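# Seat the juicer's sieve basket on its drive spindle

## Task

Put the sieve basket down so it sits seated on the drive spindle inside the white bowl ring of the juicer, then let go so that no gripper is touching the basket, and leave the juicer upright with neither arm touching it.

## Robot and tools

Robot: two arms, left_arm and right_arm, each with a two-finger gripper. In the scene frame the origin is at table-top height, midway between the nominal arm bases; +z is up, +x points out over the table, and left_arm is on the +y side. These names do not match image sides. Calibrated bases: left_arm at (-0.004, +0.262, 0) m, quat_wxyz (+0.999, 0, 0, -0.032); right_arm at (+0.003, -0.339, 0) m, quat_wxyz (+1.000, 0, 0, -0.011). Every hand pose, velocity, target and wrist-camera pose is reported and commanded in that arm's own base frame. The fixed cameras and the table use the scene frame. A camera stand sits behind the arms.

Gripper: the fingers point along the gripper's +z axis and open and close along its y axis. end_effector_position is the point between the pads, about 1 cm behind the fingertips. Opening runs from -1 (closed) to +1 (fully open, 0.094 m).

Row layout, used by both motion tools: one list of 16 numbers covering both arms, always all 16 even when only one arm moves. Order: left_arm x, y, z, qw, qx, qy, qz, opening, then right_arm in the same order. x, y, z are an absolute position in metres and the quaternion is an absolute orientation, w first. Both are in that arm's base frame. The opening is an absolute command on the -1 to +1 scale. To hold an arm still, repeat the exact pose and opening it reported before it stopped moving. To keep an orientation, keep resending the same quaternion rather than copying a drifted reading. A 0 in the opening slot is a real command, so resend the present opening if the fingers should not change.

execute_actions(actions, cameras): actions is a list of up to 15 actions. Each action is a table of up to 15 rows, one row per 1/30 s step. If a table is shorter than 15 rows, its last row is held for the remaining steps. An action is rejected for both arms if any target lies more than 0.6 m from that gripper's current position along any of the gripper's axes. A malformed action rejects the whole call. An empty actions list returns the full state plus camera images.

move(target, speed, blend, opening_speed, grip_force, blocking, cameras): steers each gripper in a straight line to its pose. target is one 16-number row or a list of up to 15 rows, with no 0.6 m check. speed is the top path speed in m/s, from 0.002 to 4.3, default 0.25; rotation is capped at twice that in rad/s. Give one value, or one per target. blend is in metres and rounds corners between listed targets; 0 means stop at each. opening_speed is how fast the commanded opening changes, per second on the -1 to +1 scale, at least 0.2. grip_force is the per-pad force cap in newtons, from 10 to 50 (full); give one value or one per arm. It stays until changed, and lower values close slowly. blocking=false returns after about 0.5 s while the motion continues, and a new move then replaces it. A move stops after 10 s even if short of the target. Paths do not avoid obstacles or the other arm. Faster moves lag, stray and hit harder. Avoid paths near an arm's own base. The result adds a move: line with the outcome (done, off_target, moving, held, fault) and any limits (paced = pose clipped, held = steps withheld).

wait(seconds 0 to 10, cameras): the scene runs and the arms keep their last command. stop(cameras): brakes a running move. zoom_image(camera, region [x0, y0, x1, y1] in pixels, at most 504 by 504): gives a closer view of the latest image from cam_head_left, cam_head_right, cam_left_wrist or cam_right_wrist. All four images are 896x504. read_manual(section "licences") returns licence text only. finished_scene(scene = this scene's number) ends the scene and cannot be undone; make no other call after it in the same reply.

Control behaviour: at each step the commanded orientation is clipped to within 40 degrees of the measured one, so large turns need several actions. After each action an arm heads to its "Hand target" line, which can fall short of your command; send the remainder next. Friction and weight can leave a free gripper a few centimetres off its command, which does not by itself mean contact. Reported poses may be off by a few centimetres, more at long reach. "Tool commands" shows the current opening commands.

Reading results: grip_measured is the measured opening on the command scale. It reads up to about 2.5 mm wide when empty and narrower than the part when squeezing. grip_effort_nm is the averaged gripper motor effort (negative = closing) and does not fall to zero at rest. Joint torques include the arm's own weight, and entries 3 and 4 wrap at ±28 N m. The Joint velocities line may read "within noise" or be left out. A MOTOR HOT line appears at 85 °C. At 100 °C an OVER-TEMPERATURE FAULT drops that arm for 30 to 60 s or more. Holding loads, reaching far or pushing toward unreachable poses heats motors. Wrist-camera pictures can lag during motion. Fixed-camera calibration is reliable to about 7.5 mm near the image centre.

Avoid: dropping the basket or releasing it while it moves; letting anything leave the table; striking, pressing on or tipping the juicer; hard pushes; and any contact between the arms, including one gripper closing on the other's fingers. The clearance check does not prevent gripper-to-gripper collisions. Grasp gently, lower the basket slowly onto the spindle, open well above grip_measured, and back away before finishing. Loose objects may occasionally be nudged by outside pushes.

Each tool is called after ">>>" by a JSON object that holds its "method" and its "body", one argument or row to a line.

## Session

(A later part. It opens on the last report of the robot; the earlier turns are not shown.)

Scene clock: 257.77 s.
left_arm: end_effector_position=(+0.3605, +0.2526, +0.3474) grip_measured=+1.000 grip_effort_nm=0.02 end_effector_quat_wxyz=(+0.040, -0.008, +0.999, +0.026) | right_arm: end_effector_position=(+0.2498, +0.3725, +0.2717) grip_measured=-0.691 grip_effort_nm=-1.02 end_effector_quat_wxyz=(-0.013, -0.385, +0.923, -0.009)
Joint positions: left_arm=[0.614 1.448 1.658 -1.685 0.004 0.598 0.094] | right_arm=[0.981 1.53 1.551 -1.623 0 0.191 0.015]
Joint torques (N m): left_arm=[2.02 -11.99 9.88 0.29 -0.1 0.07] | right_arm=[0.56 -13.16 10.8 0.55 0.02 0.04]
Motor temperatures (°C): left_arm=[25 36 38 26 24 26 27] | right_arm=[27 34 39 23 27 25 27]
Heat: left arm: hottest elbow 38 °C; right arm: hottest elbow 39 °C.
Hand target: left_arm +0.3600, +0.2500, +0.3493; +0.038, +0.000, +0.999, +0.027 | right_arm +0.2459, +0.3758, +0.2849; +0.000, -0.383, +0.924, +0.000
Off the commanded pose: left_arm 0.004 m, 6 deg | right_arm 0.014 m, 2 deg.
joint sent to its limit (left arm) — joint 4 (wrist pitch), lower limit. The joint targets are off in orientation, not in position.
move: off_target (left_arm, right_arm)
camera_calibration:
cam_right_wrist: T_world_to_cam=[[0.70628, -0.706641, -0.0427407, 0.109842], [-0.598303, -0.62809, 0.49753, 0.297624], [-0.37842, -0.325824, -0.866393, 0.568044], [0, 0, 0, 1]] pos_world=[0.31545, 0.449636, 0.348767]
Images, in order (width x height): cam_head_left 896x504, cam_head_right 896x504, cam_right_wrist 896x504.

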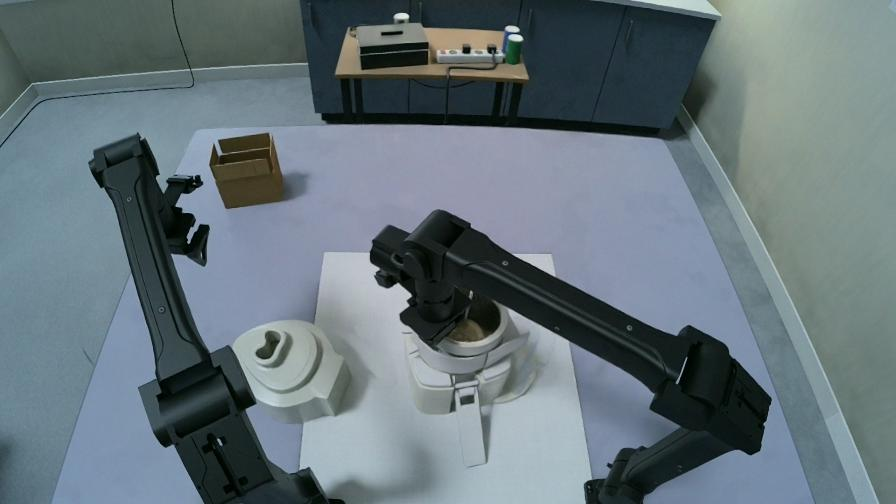

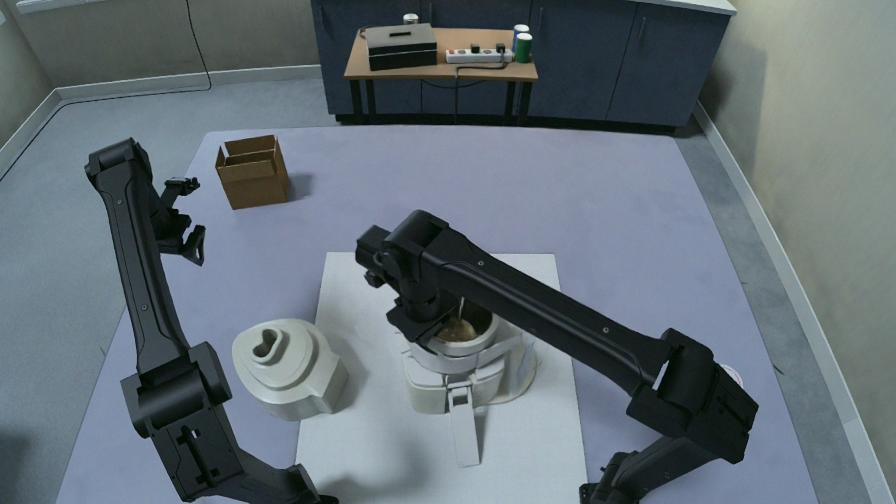

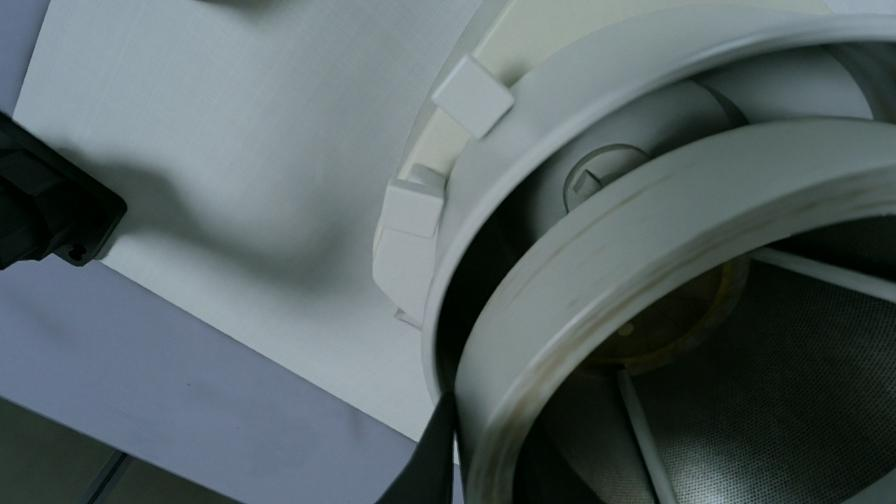

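>>> {"method": "move", "body": {
  "target": [
    [0.36,0.25,0.35,0,0,1,0,1,0.251,0.383,0.285,0,-0.383,0.924,0,-1],
    [0.36,0.25,0.35,0,0,1,0,1,0.250,0.381,0.245,0,-0.383,0.924,0,-1]
  ],
  "speed": 0.08,
  "cameras": ["cam_head_left","cam_head_right","cam_right_wrist"]
}}

>>> {"method": "zoom_image", "body": {
  "camera": "cam_head_left",
  "region": [380, 240, 540, 400]
}}

>>> {"method": "zoom_image", "body": {
  "camera": "cam_head_right",
  "region": [380, 240, 540, 400]
}}

Scene clock: 276.00 s.
left_arm: end_effector_position=(+0.3605, +0.2526, +0.3474) grip_measured=+1.000 grip_effort_nm=0.02 end_effector_quat_wxyz=(+0.040, -0.008, +0.999, +0.026) | right_arm: end_effector_position=(+0.2543, +0.3775, +0.2493) grip_measured=-0.692 grip_effort_nm=-1.03 end_effector_quat_wxyz=(+0.000, -0.383, +0.924, -0.003)
Joint positions: left_arm=[0.614 1.448 1.658 -1.685 0.004 0.598 0.094] | right_arm=[0.981 1.53 1.493 -1.537 0.005 0.195 0.014]
Joint torques (N m): left_arm=[1.38 -13.16 10.06 0.23 0 0.02] | right_arm=[0.56 -11.63 8.55 1.44 -0.17 0.05]
Heat: left arm: hottest elbow 38 °C; right arm: hottest elbow 40 °C.
Hand target: left_arm +0.3600, +0.2500, +0.3493; +0.038, +0.000, +0.999, +0.027 | right_arm +0.2500, +0.3810, +0.2450; +0.000, -0.383, +0.924, +0.000
Off the commanded pose: left_arm 0.004 m, 6 deg | right_arm 0.007 m, 0 deg.
joint sent to its limit (left arm) — joint 4 (wrist pitch), lower limit. The joint targets are off in orientation, not in position.
move: off_target (left_arm)
camera_calibration:
cam_right_wrist: T_world_to_cam=[[0.704456, -0.708452, -0.0428575, 0.110437], [-0.61027, -0.635446, 0.473053, 0.326503], [-0.362369, -0.30709, -0.879991, 0.544133], [0, 0, 0, 1]] pos_world=[0.318634, 0.452812, 0.329112]
Images, in order (width x height): cam_head_left 896x504, cam_head_right 896x504, cam_right_wrist 896x504.

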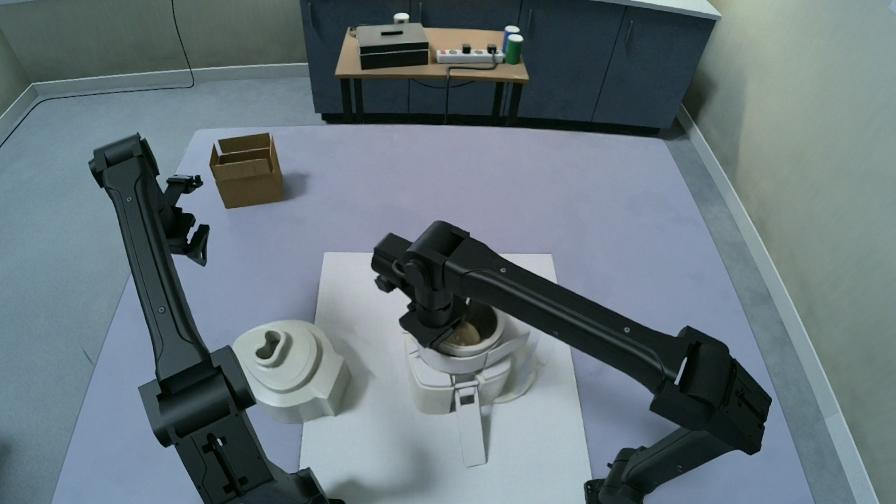

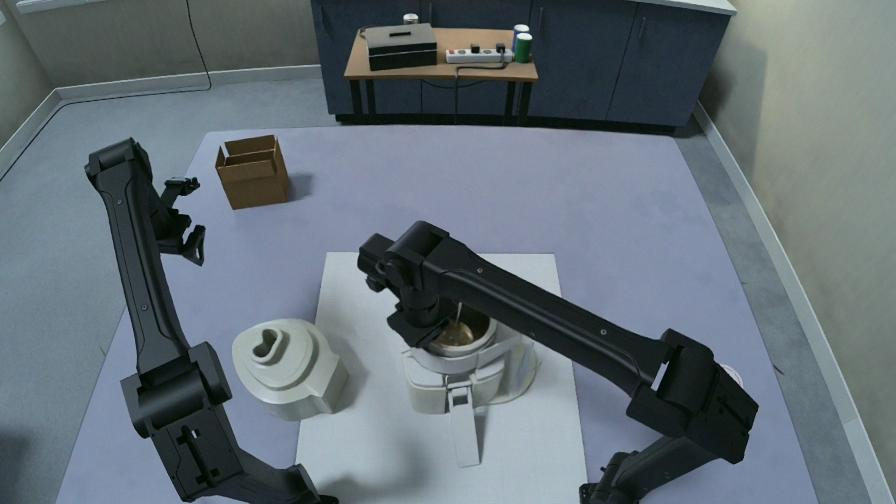

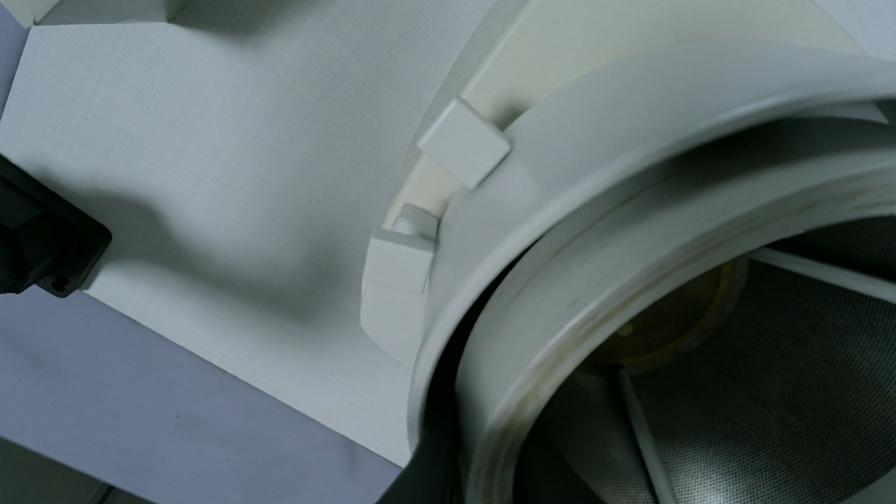

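Scaled by 3.150 from the camera's 896x504 image, which has a finer 1280x720 frame.

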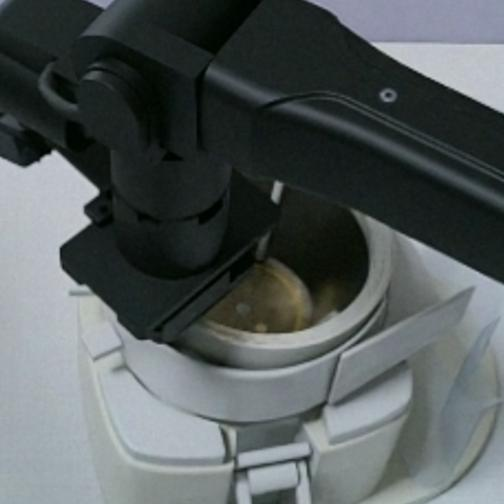

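Scaled by 3.150 from the camera's 896x504 image, which has a finer 1280x720 frame.

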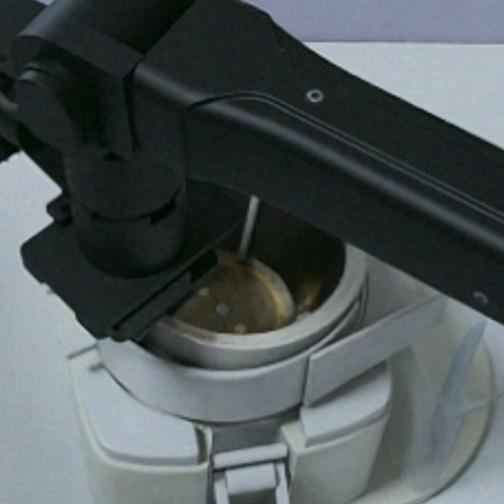

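>>> {"method": "move", "body": {
  "target": [0.36,0.25,0.35,0,0,1,0,1,0.250,0.380,0.222,0,-0.383,0.924,0,-1],
  "speed": 0.06,
  "cameras": ["cam_head_left","cam_right_wrist"]
}}

>>> {"method": "zoom_image", "body": {
  "camera": "cam_head_left",
  "region": [380, 240, 540, 400]
}}

Scene clock: 281.57 s.
left_arm: end_effector_position=(+0.3605, +0.2526, +0.3474) grip_measured=+1.000 grip_effort_nm=0.02 end_effector_quat_wxyz=(+0.040, -0.008, +0.999, +0.026) | right_arm: end_effector_position=(+0.2552, +0.3778, +0.2444) grip_measured=-0.693 grip_effort_nm=-1.03 end_effector_quat_wxyz=(+0.016, -0.383, +0.924, +0.006)
Joint positions: left_arm=[0.614 1.448 1.658 -1.685 0.004 0.598 0.094] | right_arm=[0.981 1.509 1.455 -1.484 0.009 0.195 0.014]
Joint torques (N m): left_arm=[1.55 -12.86 9.99 0.35 -0.15 0.05] | right_arm=[0.09 -9.88 7.06 1.65 -0.29 0]
Heat: left arm: hottest elbow 38 °C; right arm: hottest elbow 40 °C.
Hand target: left_arm +0.3600, +0.2500, +0.3493; +0.038, +0.000, +0.999, +0.027 | right_arm +0.2497, +0.3794, +0.2226; +0.000, -0.383, +0.924, +0.000
Off the commanded pose: left_arm 0.004 m, 6 deg | right_arm 0.023 m, 2 deg.
joint sent to its limit (left arm) — joint 4 (wrist pitch), lower limit. The joint targets are off in orientation, not in position.
move: off_target (left_arm, right_arm)
camera_calibration:
cam_right_wrist: T_world_to_cam=[[0.705465, -0.707203, -0.0467243, 0.109975], [-0.621032, -0.648582, 0.440069, 0.345422], [-0.341523, -0.281436, -0.896748, 0.529301], [0, 0, 0, 1]] pos_world=[0.317703, 0.450774, 0.327778]
Images, in order (width x height): cam_head_left 896x504, cam_right_wrist 896x504.

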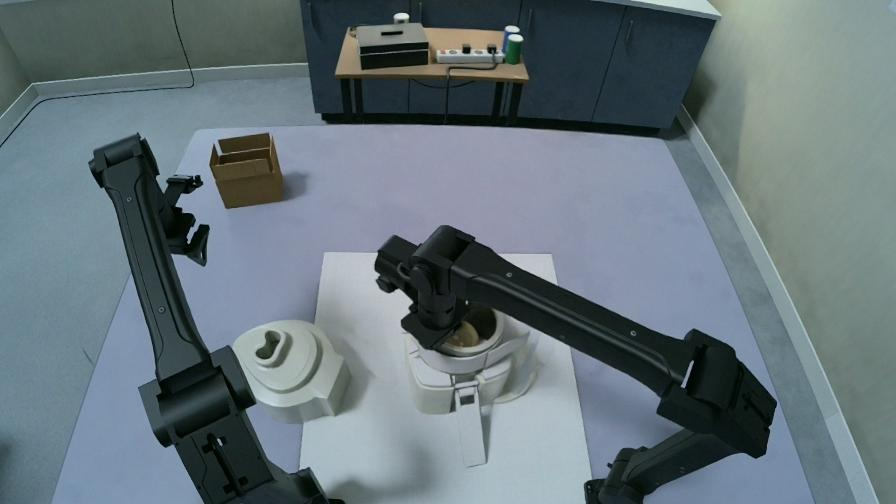

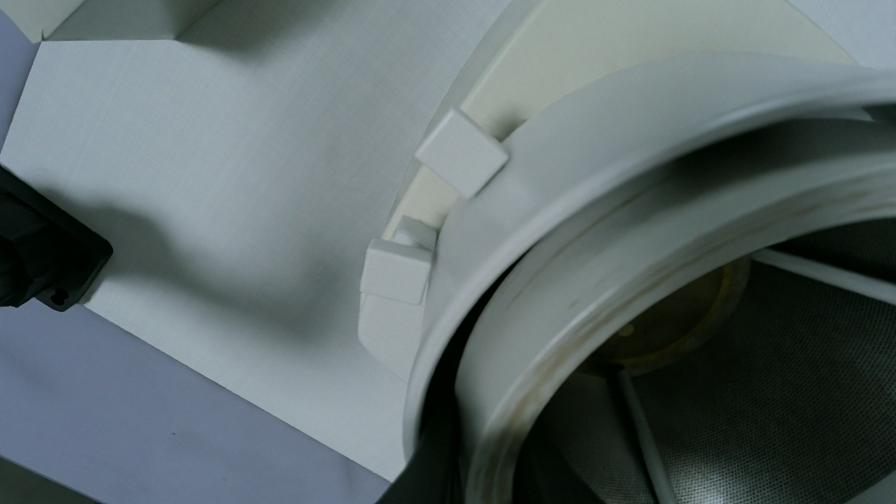

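Scaled by 3.150 from the camera's 896x504 image, which has a finer 1280x720 frame.

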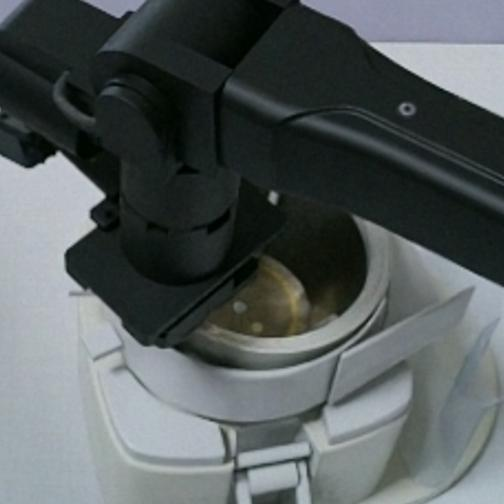

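>>> {"method": "move", "body": {
  "target": [
    [0.36,0.25,0.35,0,0,1,0,1,0.246,0.369,0.224,0,-0.462,0.887,0,-1],
    [0.36,0.25,0.35,0,0,1,0,1,0.241,0.357,0.222,0,-0.537,0.843,0,-1]
  ],
  "speed": 0.08,
  "cameras": ["cam_head_left","cam_right_wrist"]
}}

>>> {"method": "zoom_image", "body": {
  "camera": "cam_head_left",
  "region": [380, 240, 540, 400]
}}

Scene clock: 302.57 s.
left_arm: end_effector_position=(+0.3605, +0.2526, +0.3474) grip_measured=+1.000 grip_effort_nm=0.02 end_effector_quat_wxyz=(+0.040, -0.008, +0.999, +0.026) | right_arm: end_effector_position=(+0.2423, +0.3604, +0.2419) grip_measured=-0.693 grip_effort_nm=-1.03 end_effector_quat_wxyz=(+0.016, -0.511, +0.859, +0.007)
Joint positions: left_arm=[0.614 1.448 1.658 -1.685 0.004 0.598 0.094] | right_arm=[0.981 1.452 1.387 -1.471 0.002 -0.092 0.014]
Joint torques (N m): left_arm=[1.49 -12.63 10.02 0.35 -0.06 0.07] | right_arm=[-0.97 -9 6.86 1.44 -0.07 -0.73]
Heat: left arm: hottest elbow 38 °C; right arm: hottest elbow 38 °C.
Hand target: left_arm +0.3600, +0.2500, +0.3493; +0.038, +0.000, +0.999, +0.027 | right_arm +0.2406, +0.3566, +0.2226; +0.000, -0.537, +0.844, +0.000
Off the commanded pose: left_arm 0.004 m, 6 deg | right_arm 0.020 m, 4 deg.
joint sent to its limit (left arm) — joint 4 (wrist pitch), lower limit. The joint targets are off in orientation, not in position.
move: off_target (left_arm, right_arm)
camera_calibration:
cam_right_wrist: T_world_to_cam=[[0.876886, -0.478699, -0.0437928, -0.0179574], [-0.41325, -0.797251, 0.440018, 0.330372], [-0.24555, -0.367748, -0.896921, 0.525719], [0, 0, 0, 1]] pos_world=[0.281363, 0.448125, 0.325372]
Images, in order (width x height): cam_head_left 896x504, cam_right_wrist 896x504.

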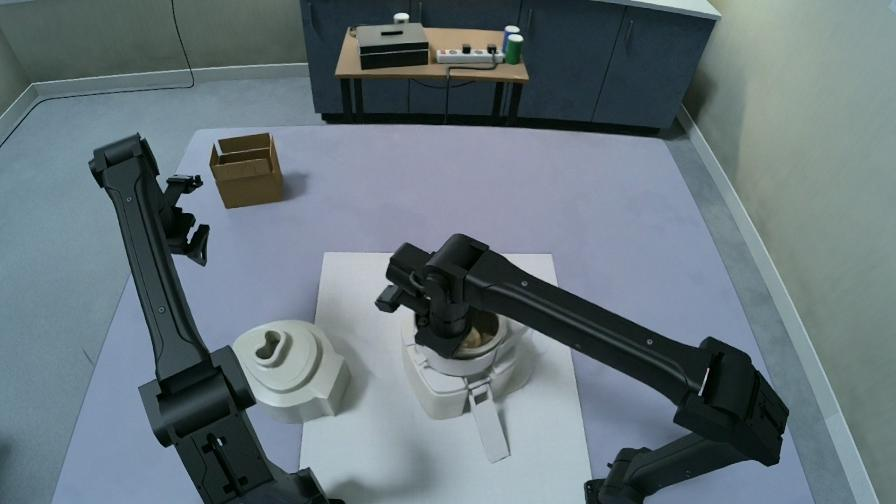

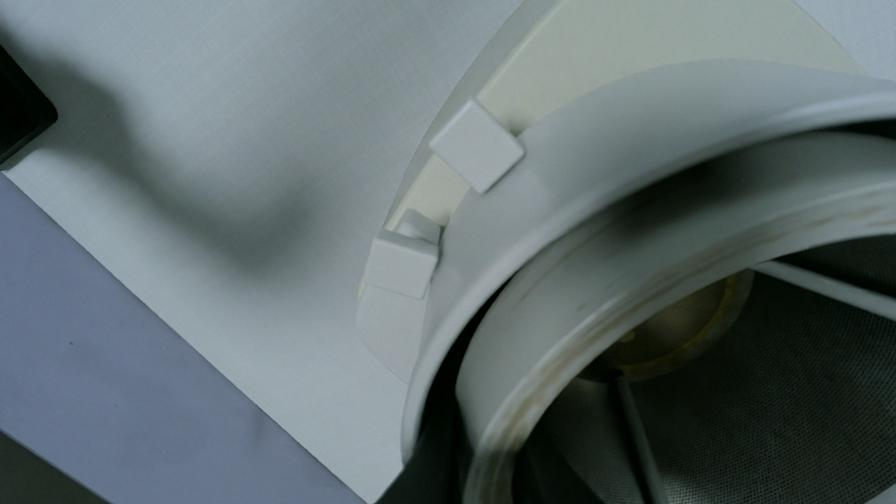

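Scaled by 3.150 from the camera's 896x504 image, which has a finer 1280x720 frame.

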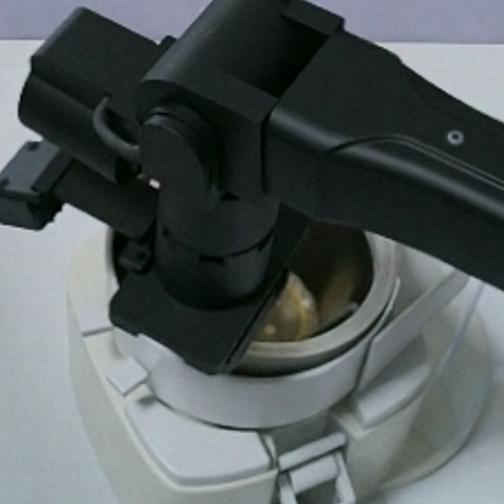

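>>> {"method": "move", "body": {
  "target": [
    [0.36,0.25,0.35,0,0,1,0,1,0.2425,0.360,0.241,0,-0.511,0.859,0,-1],
    [0.36,0.25,0.35,0,0,1,0,1,0.2425,0.360,0.241,0,-0.511,0.859,0,-0.56]
  ],
  "speed": 0.05,
  "opening_speed": 0.5,
  "cameras": ["cam_head_left","cam_right_wrist"]
}}

>>> {"method": "zoom_image", "body": {
  "camera": "cam_head_left",
  "region": [380, 240, 540, 400]
}}

Scene clock: 310.43 s.
left_arm: end_effector_position=(+0.3605, +0.2526, +0.3474) grip_measured=+1.000 grip_effort_nm=0.02 end_effector_quat_wxyz=(+0.040, -0.008, +0.999, +0.026) | right_arm: end_effector_position=(+0.2428, +0.3582, +0.2419) grip_measured=-0.563 grip_effort_nm=0.12 end_effector_quat_wxyz=(+0.013, -0.511, +0.860, +0.006)
Joint positions: left_arm=[0.614 1.448 1.658 -1.685 0.004 0.598 0.094] | right_arm=[0.976 1.452 1.387 -1.477 0.001 -0.096 0.021]
Joint torques (N m): left_arm=[1.26 -12.75 9.83 0.32 -0.1 0.06] | right_arm=[-0.44 -9.17 11.34 -0.39 -0.02 -0.09]
Heat: left arm: hottest elbow 38 °C; right arm: hottest elbow 37 °C.
Hand target: left_arm +0.3600, +0.2500, +0.3493; +0.038, +0.000, +0.999, +0.027 | right_arm +0.2425, +0.3599, +0.2411; +0.000, -0.511, +0.859, +0.000
Off the commanded pose: left_arm 0.004 m, 6 deg | right_arm 0.002 m, 2 deg.
joint sent to its limit (left arm) — joint 4 (wrist pitch), lower limit. The joint targets are off in orientation, not in position.
move: off_target (left_arm)
camera_calibration:
cam_right_wrist: T_world_to_cam=[[0.876184, -0.479834, -0.0453982, -0.0184125], [-0.412207, -0.794832, 0.44534, 0.326483], [-0.249773, -0.371486, -0.89421, 0.52672], [0, 0, 0, 1]] pos_world=[0.282272, 0.446333, 0.324766]
Images, in order (width x height): cam_head_left 896x504, cam_right_wrist 896x504.

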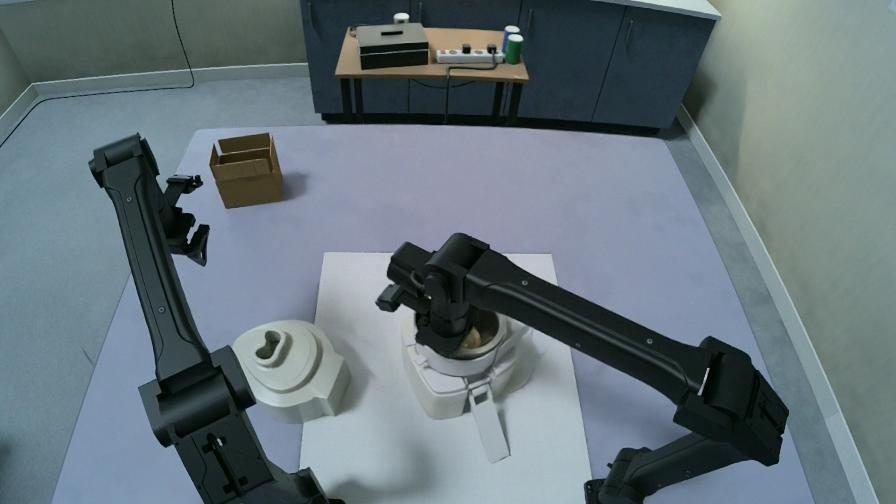

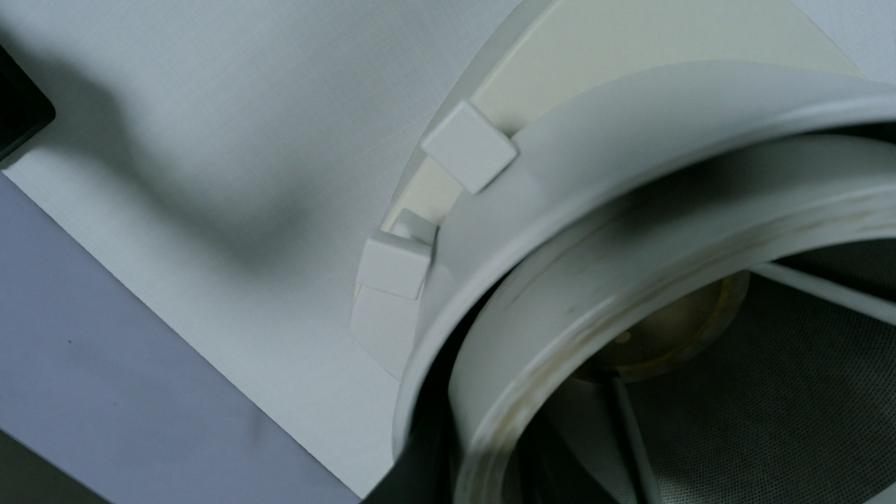

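Scaled by 3.150 from the camera's 896x504 image, which has a finer 1280x720 frame.

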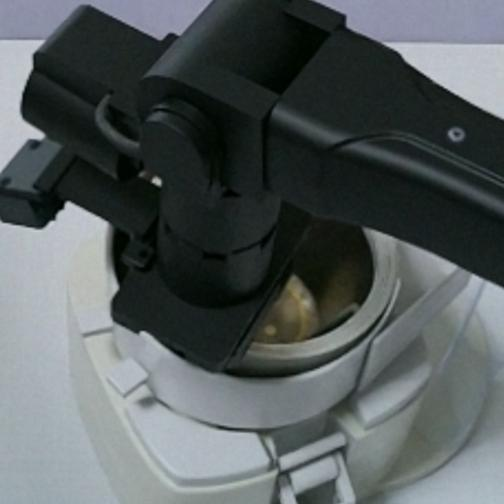

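>>> {"method": "move", "body": {
  "target": [
    [0.36,0.25,0.35,0,0,1,0,1,0.2425,0.363,0.33,0,-0.511,0.859,0,-0.56],
    [0.36,0.25,0.35,0,0,1,0,1,0.27,0.18,0.35,0,0,1,0,-0.56]
  ],
  "speed": [0.06,0.3],
  "cameras": ["cam_head_left","cam_right_wrist"]
}}

>>> {"method": "zoom_image", "body": {
  "camera": "cam_head_left",
  "region": [380, 240, 540, 400]
}}

Scene clock: 318.83 s.
left_arm: end_effector_position=(+0.3605, +0.2526, +0.3474) grip_measured=+1.000 grip_effort_nm=0.02 end_effector_quat_wxyz=(+0.040, -0.008, +0.999, +0.026) | right_arm: end_effector_position=(+0.2736, +0.1870, +0.3520) grip_measured=-0.561 grip_effort_nm=0.08 end_effector_quat_wxyz=(+0.051, -0.012, +0.998, +0.034)
Joint positions: left_arm=[0.614 1.448 1.658 -1.685 0.004 0.598 0.094] | right_arm=[0.601 1.154 1.402 -1.696 0 0.577 0.021]
Joint torques (N m): left_arm=[1.2 -13.04 10.04 0.39 -0.06 0.11] | right_arm=[-1.44 -6.3 8.72 0.47 0.09 0.06]
Heat: left arm: hottest elbow 38 °C; right arm: hottest elbow 38 °C.
Hand target: left_arm +0.3600, +0.2500, +0.3493; +0.038, +0.000, +0.999, +0.027 | right_arm +0.2701, +0.1803, +0.3492; +0.044, +0.000, +0.999, +0.029
Off the commanded pose: left_arm 0.004 m, 6 deg | right_arm 0.008 m, 7 deg.
joint sent to its limit (left arm) — joint 4 (wrist pitch), lower limit. The joint targets are off in orientation, not in position.
joint sent to its limit (right arm) — joint 4 (wrist pitch), lower limit. The joint targets are off in orientation, not in position.
move: off_target (left_arm, right_arm)
camera_calibration:
cam_right_wrist: T_world_to_cam=[[0.0284927, -0.992855, -0.115871, 0.230087], [-0.924222, -0.0703254, 0.375324, 0.183306], [-0.380791, 0.0963969, -0.919622, 0.526598], [0, 0, 0, 1]] pos_world=[0.363384, 0.190572, 0.442132]
Images, in order (width x height): cam_head_left 896x504, cam_right_wrist 896x504.

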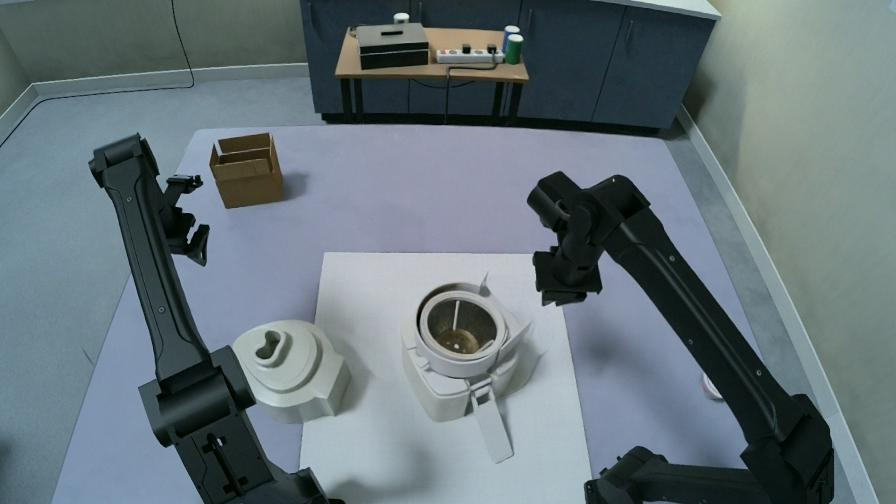

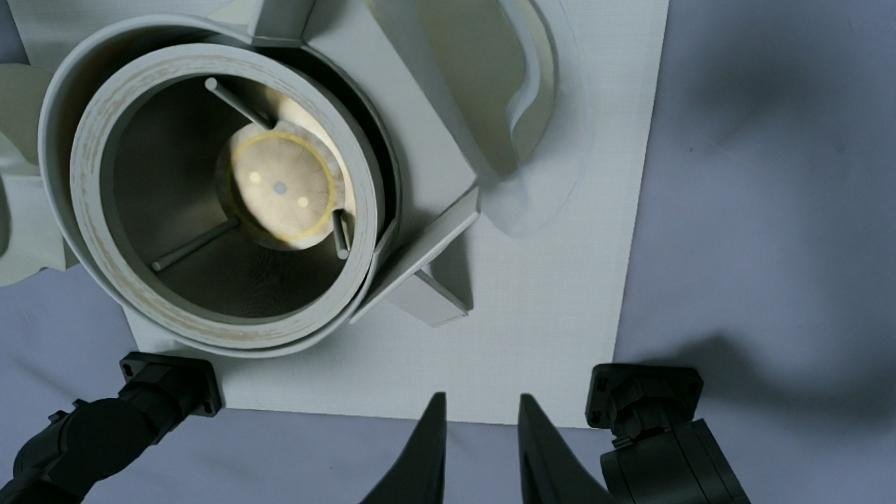

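Scaled by 3.150 from the camera's 896x504 image, which has a finer 1280x720 frame.

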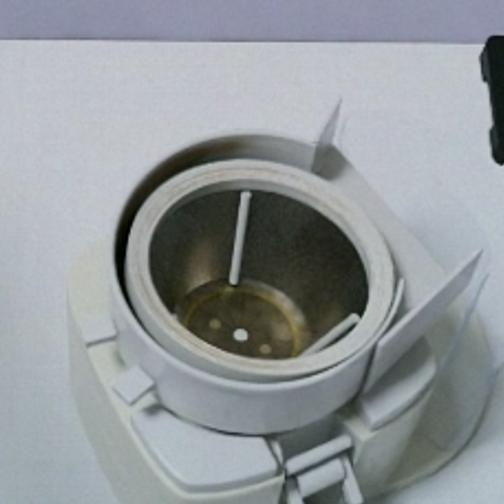

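>>> {"method": "zoom_image", "body": {
  "camera": "cam_right_wrist",
  "region": [20, 0, 420, 370]
}}

>>> {"method": "zoom_image", "body": {
  "camera": "cam_head_left",
  "region": [400, 265, 540, 385]
}}

Scaled by 1.260 from the camera's 896x504 image, which has a finer 1280x720 frame.

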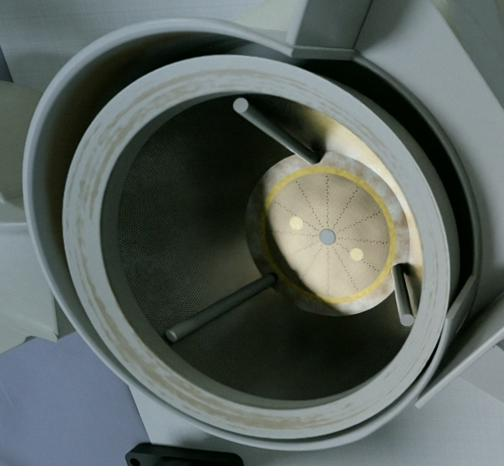

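Scaled by 3.600 from the camera's 896x504 image, which has a finer 1280x720 frame.

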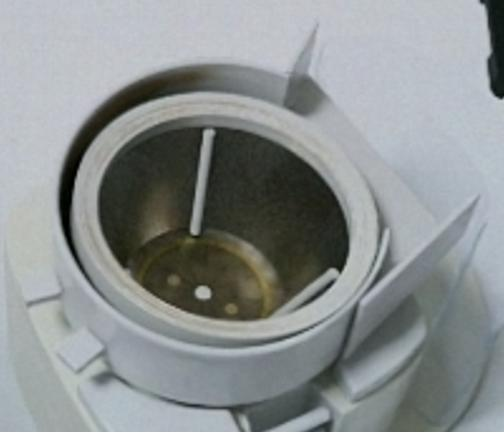

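>>> {"method": "move", "body": {
  "target": [
    [0.36,0.25,0.35,0,0,1,0,1,0.37,0.328,0.30,0,0,1,0,-1],
    [0.36,0.25,0.35,0,0,1,0,1,0.37,0.328,0.225,0,0,1,0,-1]
  ],
  "speed": [0.25,0.06],
  "cameras": ["cam_head_left","cam_right_wrist"]
}}

>>> {"method": "zoom_image", "body": {
  "camera": "cam_head_left",
  "region": [400, 265, 540, 385]
}}

Scene clock: 357.03 s.
left_arm: end_effector_position=(+0.3605, +0.2526, +0.3474) grip_measured=+1.000 grip_effort_nm=0.02 end_effector_quat_wxyz=(+0.040, -0.008, +0.999, +0.026) | right_arm: end_effector_position=(+0.3638, +0.3269, +0.2385) grip_measured=-0.996 grip_effort_nm=-0.20 end_effector_quat_wxyz=(-0.004, -0.007, +1.000, +0.001)
Joint positions: left_arm=[0.614 1.448 1.658 -1.685 0.004 0.598 0.094] | right_arm=[0.73 1.62 1.571 -1.525 -0.007 0.716 0]
Joint torques (N m): left_arm=[1.2 -11.99 10.04 0.17 -0.04 0.02] | right_arm=[-0.44 -11.34 8.05 2.22 0.35 0.05]
Heat: left arm: hottest elbow 38 °C; right arm: hottest elbow 38 °C.
Hand target: left_arm +0.3600, +0.2500, +0.3493; +0.038, +0.000, +0.999, +0.027 | right_arm +0.3697, +0.3277, +0.2252; +0.000, +0.000, +1.000, +0.000
Off the commanded pose: left_arm 0.004 m, 6 deg | right_arm 0.015 m, 1 deg.
joint sent to its limit (left arm) — joint 4 (wrist pitch), lower limit. The joint targets are off in orientation, not in position.
move: off_target (left_arm, right_arm)
camera_calibration:
cam_right_wrist: T_world_to_cam=[[0.0102145, -0.998609, -0.0517255, 0.346507], [-0.878373, -0.033681, 0.476788, 0.266277], [-0.477867, 0.0405641, -0.877495, 0.486566], [0, 0, 0, 1]] pos_world=[0.462865, 0.335256, 0.317925]
Images, in order (width x height): cam_head_left 896x504, cam_right_wrist 896x504.

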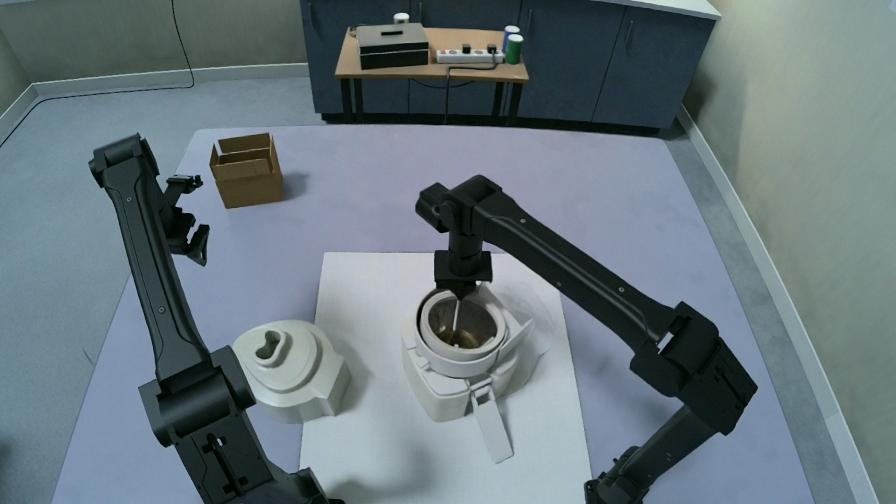

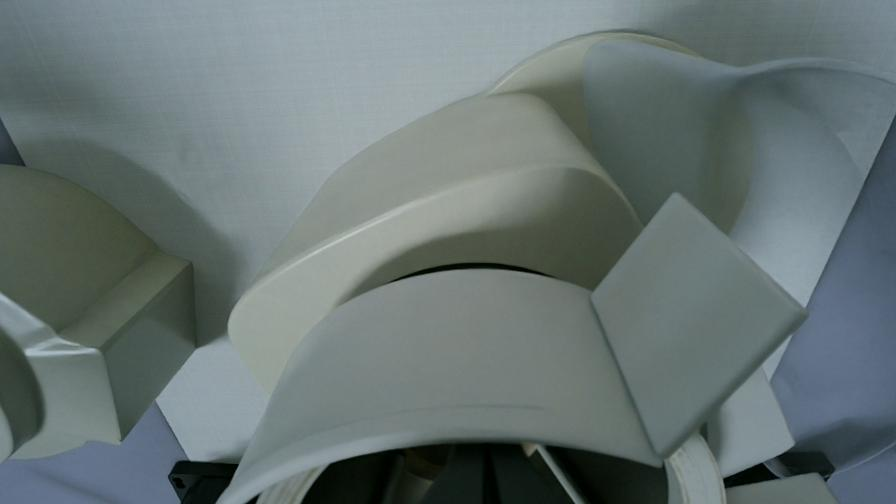

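Scaled by 3.600 from the camera's 896x504 image, which has a finer 1280x720 frame.

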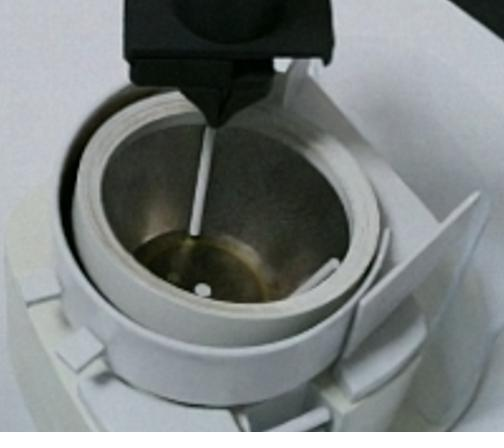

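>>> {"method": "move", "body": {
  "target": [
    [0.36,0.25,0.35,0,0,1,0,1,0.364,0.328,0.32,0,0,1,0,-1],
    [0.36,0.25,0.35,0,0,1,0,1,0.347,0.386,0.31,0,0.342,0.940,0,-0.4]
  ],
  "speed": [0.15,0.25],
  "cameras": ["cam_head_left","cam_right_wrist"]
}}

>>> {"method": "zoom_image", "body": {
  "camera": "cam_head_left",
  "region": [400, 265, 540, 385]
}}

Scene clock: 379.80 s.
left_arm: end_effector_position=(+0.3605, +0.2526, +0.3474) grip_measured=+1.000 grip_effort_nm=0.02 end_effector_quat_wxyz=(+0.040, -0.008, +0.999, +0.026) | right_arm: end_effector_position=(+0.3415, +0.3727, +0.2909) grip_measured=-0.402 grip_effort_nm=0.09 end_effector_quat_wxyz=(-0.006, +0.341, +0.940, -0.009)
Joint positions: left_arm=[0.614 1.448 1.658 -1.685 0.004 0.598 0.094] | right_arm=[0.829 1.681 1.784 -1.696 -0.003 1.525 0.028]
Joint torques (N m): left_arm=[2.37 -11.75 10.24 0.44 -0.02 0.05] | right_arm=[0.56 -12.86 14.94 0.01 0.22 0.07]
Heat: left arm: hottest elbow 39 °C; right arm: hottest elbow 39 °C.
Hand target: left_arm +0.3600, +0.2500, +0.3493; +0.038, +0.000, +0.999, +0.027 | right_arm +0.3461, +0.3851, +0.3096; +0.003, +0.342, +0.940, +0.009
Off the commanded pose: left_arm 0.004 m, 6 deg | right_arm 0.024 m, 1 deg.
joint sent to its limit (left arm) — joint 4 (wrist pitch), lower limit. The joint targets are off in orientation, not in position.
joint sent to its limit (right arm) — joint 4 (wrist pitch), lower limit. The joint targets still meet the commanded pose.
move: off_target (left_arm, right_arm); target 2's new opening was sent with right_arm's hand 0.024 m and 1 deg from that target
camera_calibration:
cam_right_wrist: T_world_to_cam=[[-0.644226, -0.764352, -0.0271702, 0.524308], [-0.681298, 0.557356, 0.47454, -0.0636382], [-0.347572, 0.324222, -0.879815, 0.370453], [0, 0, 0, 1]] pos_world=[0.423175, 0.316116, 0.370374]
Images, in order (width x height): cam_head_left 896x504, cam_right_wrist 896x504.

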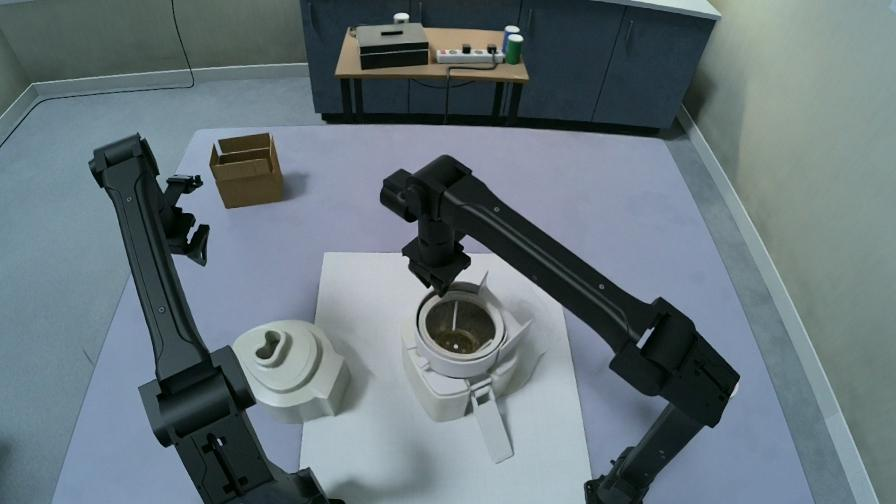

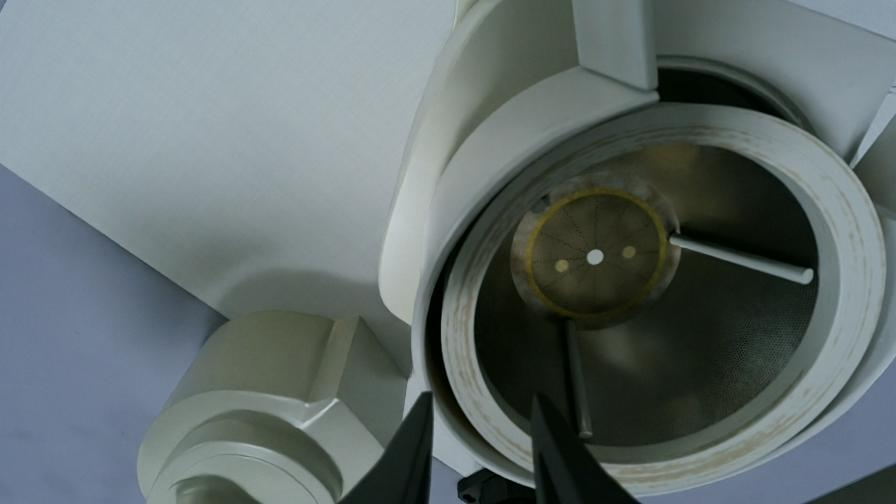

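Scaled by 3.600 from the camera's 896x504 image, which has a finer 1280x720 frame.

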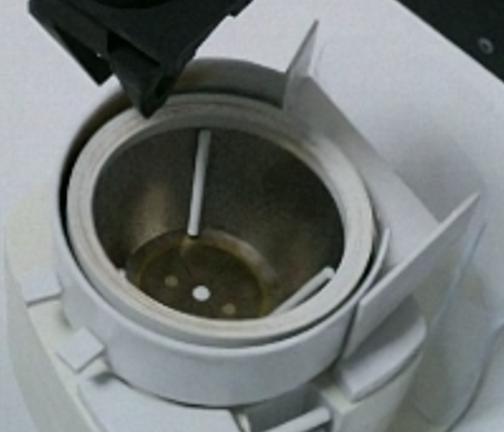

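>>> {"method": "move", "body": {
  "target": [0.36,0.25,0.35,0,0,1,0,1,0.348,0.386,0.272,0,0.342,0.940,0,-0.54],
  "speed": 0.08,
  "cameras": ["cam_right_wrist"]
}}

Scene clock: 395.47 s.
left_arm: end_effector_position=(+0.3605, +0.2526, +0.3474) grip_measured=+1.000 grip_effort_nm=0.02 end_effector_quat_wxyz=(+0.040, -0.008, +0.999, +0.026) | right_arm: end_effector_position=(+0.3493, +0.3812, +0.2820) grip_measured=-0.538 grip_effort_nm=-0.08 end_effector_quat_wxyz=(+0.000, +0.341, +0.940, +0.005)
Joint positions: left_arm=[0.614 1.448 1.658 -1.685 0.004 0.598 0.094] | right_arm=[0.829 1.689 1.772 -1.644 -0.003 1.525 0.022]
Joint torques (N m): left_arm=[1.44 -12.51 10.03 0.35 -0.07 0.06] | right_arm=[0.56 -12.86 8.75 1.28 0.22 0.06]
Heat: left arm: hottest elbow 39 °C; right arm: hottest elbow 42 °C.
Hand target: left_arm +0.3600, +0.2500, +0.3493; +0.038, +0.000, +0.999, +0.027 | right_arm +0.3478, +0.3858, +0.2719; +0.000, +0.342, +0.940, +0.000
Off the commanded pose: left_arm 0.004 m, 6 deg | right_arm 0.011 m, 1 deg.
joint sent to its limit (left arm) — joint 4 (wrist pitch), lower limit. The joint targets are off in orientation, not in position.
move: off_target (left_arm, right_arm)
camera_calibration:
cam_right_wrist: T_world_to_cam=[[-0.643333, -0.76339, -0.0579468, 0.543459], [-0.691321, 0.54674, 0.472389, -0.0506575], [-0.328935, 0.343963, -0.879483, 0.348528], [0, 0, 0, 1]] pos_world=[0.429248, 0.322687, 0.361946]
Images, in order (width x height): cam_right_wrist 896x504.

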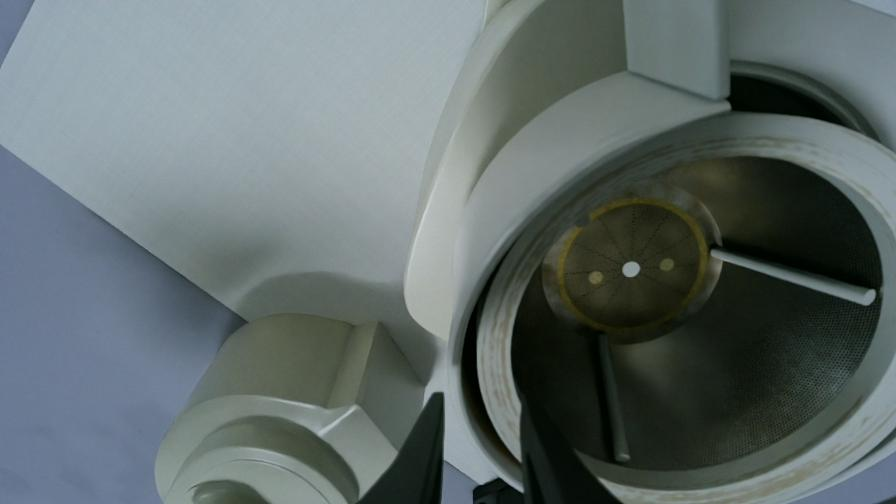

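>>> {"method": "move", "body": {
  "target": [0.36,0.25,0.35,0,0,1,0,1,0.344,0.381,0.250,0,0.342,0.940,0,-0.54],
  "speed": 0.06,
  "cameras": ["cam_right_wrist"]
}}

Scene clock: 404.43 s.
left_arm: end_effector_position=(+0.3605, +0.2526, +0.3474) grip_measured=+1.000 grip_effort_nm=0.02 end_effector_quat_wxyz=(+0.040, -0.008, +0.999, +0.026) | right_arm: end_effector_position=(+0.3488, +0.3804, +0.2532) grip_measured=-0.538 grip_effort_nm=-0.07 end_effector_quat_wxyz=(-0.001, +0.341, +0.940, +0.001)
Joint positions: left_arm=[0.614 1.448 1.658 -1.685 0.004 0.598 0.094] | right_arm=[0.829 1.688 1.695 -1.576 -0.002 1.525 0.022]
Joint torques (N m): left_arm=[1.61 -12.34 9.98 0.21 -0.08 0.06] | right_arm=[0.03 -14.39 8.25 1.06 0.18 0.03]
Heat: left arm: hottest elbow 39 °C; right arm: hottest elbow 42 °C.
Hand target: left_arm +0.3600, +0.2500, +0.3493; +0.038, +0.000, +0.999, +0.027 | right_arm +0.3441, +0.3810, +0.2500; +0.000, +0.342, +0.940, +0.000
Off the commanded pose: left_arm 0.004 m, 6 deg | right_arm 0.006 m, 0 deg.
joint sent to its limit (left arm) — joint 4 (wrist pitch), lower limit. The joint targets are off in orientation, not in position.
move: off_target (left_arm)
camera_calibration:
cam_right_wrist: T_world_to_cam=[[-0.643544, -0.763727, -0.0507066, 0.539229], [-0.68916, 0.549339, 0.472531, -0.0388311], [-0.33303, 0.339039, -0.879854, 0.326689], [0, 0, 0, 1]] pos_world=[0.429054, 0.322395, 0.33313]
Images, in order (width x height): cam_right_wrist 896x504.

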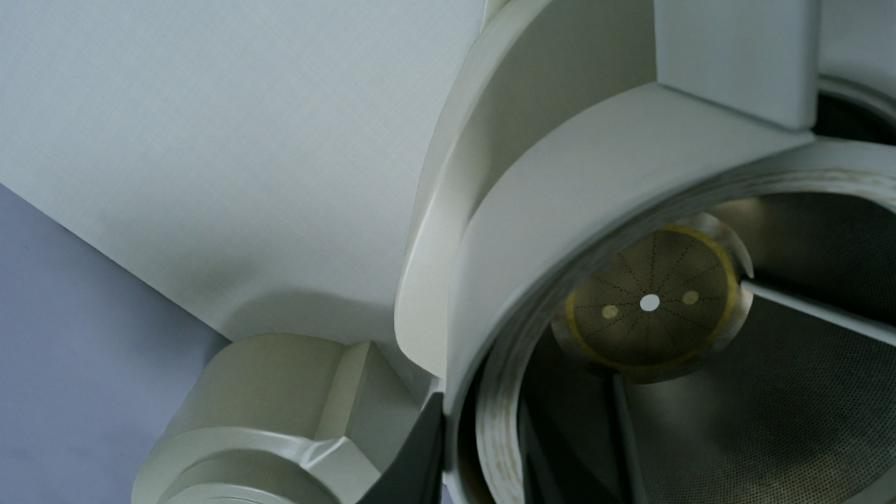

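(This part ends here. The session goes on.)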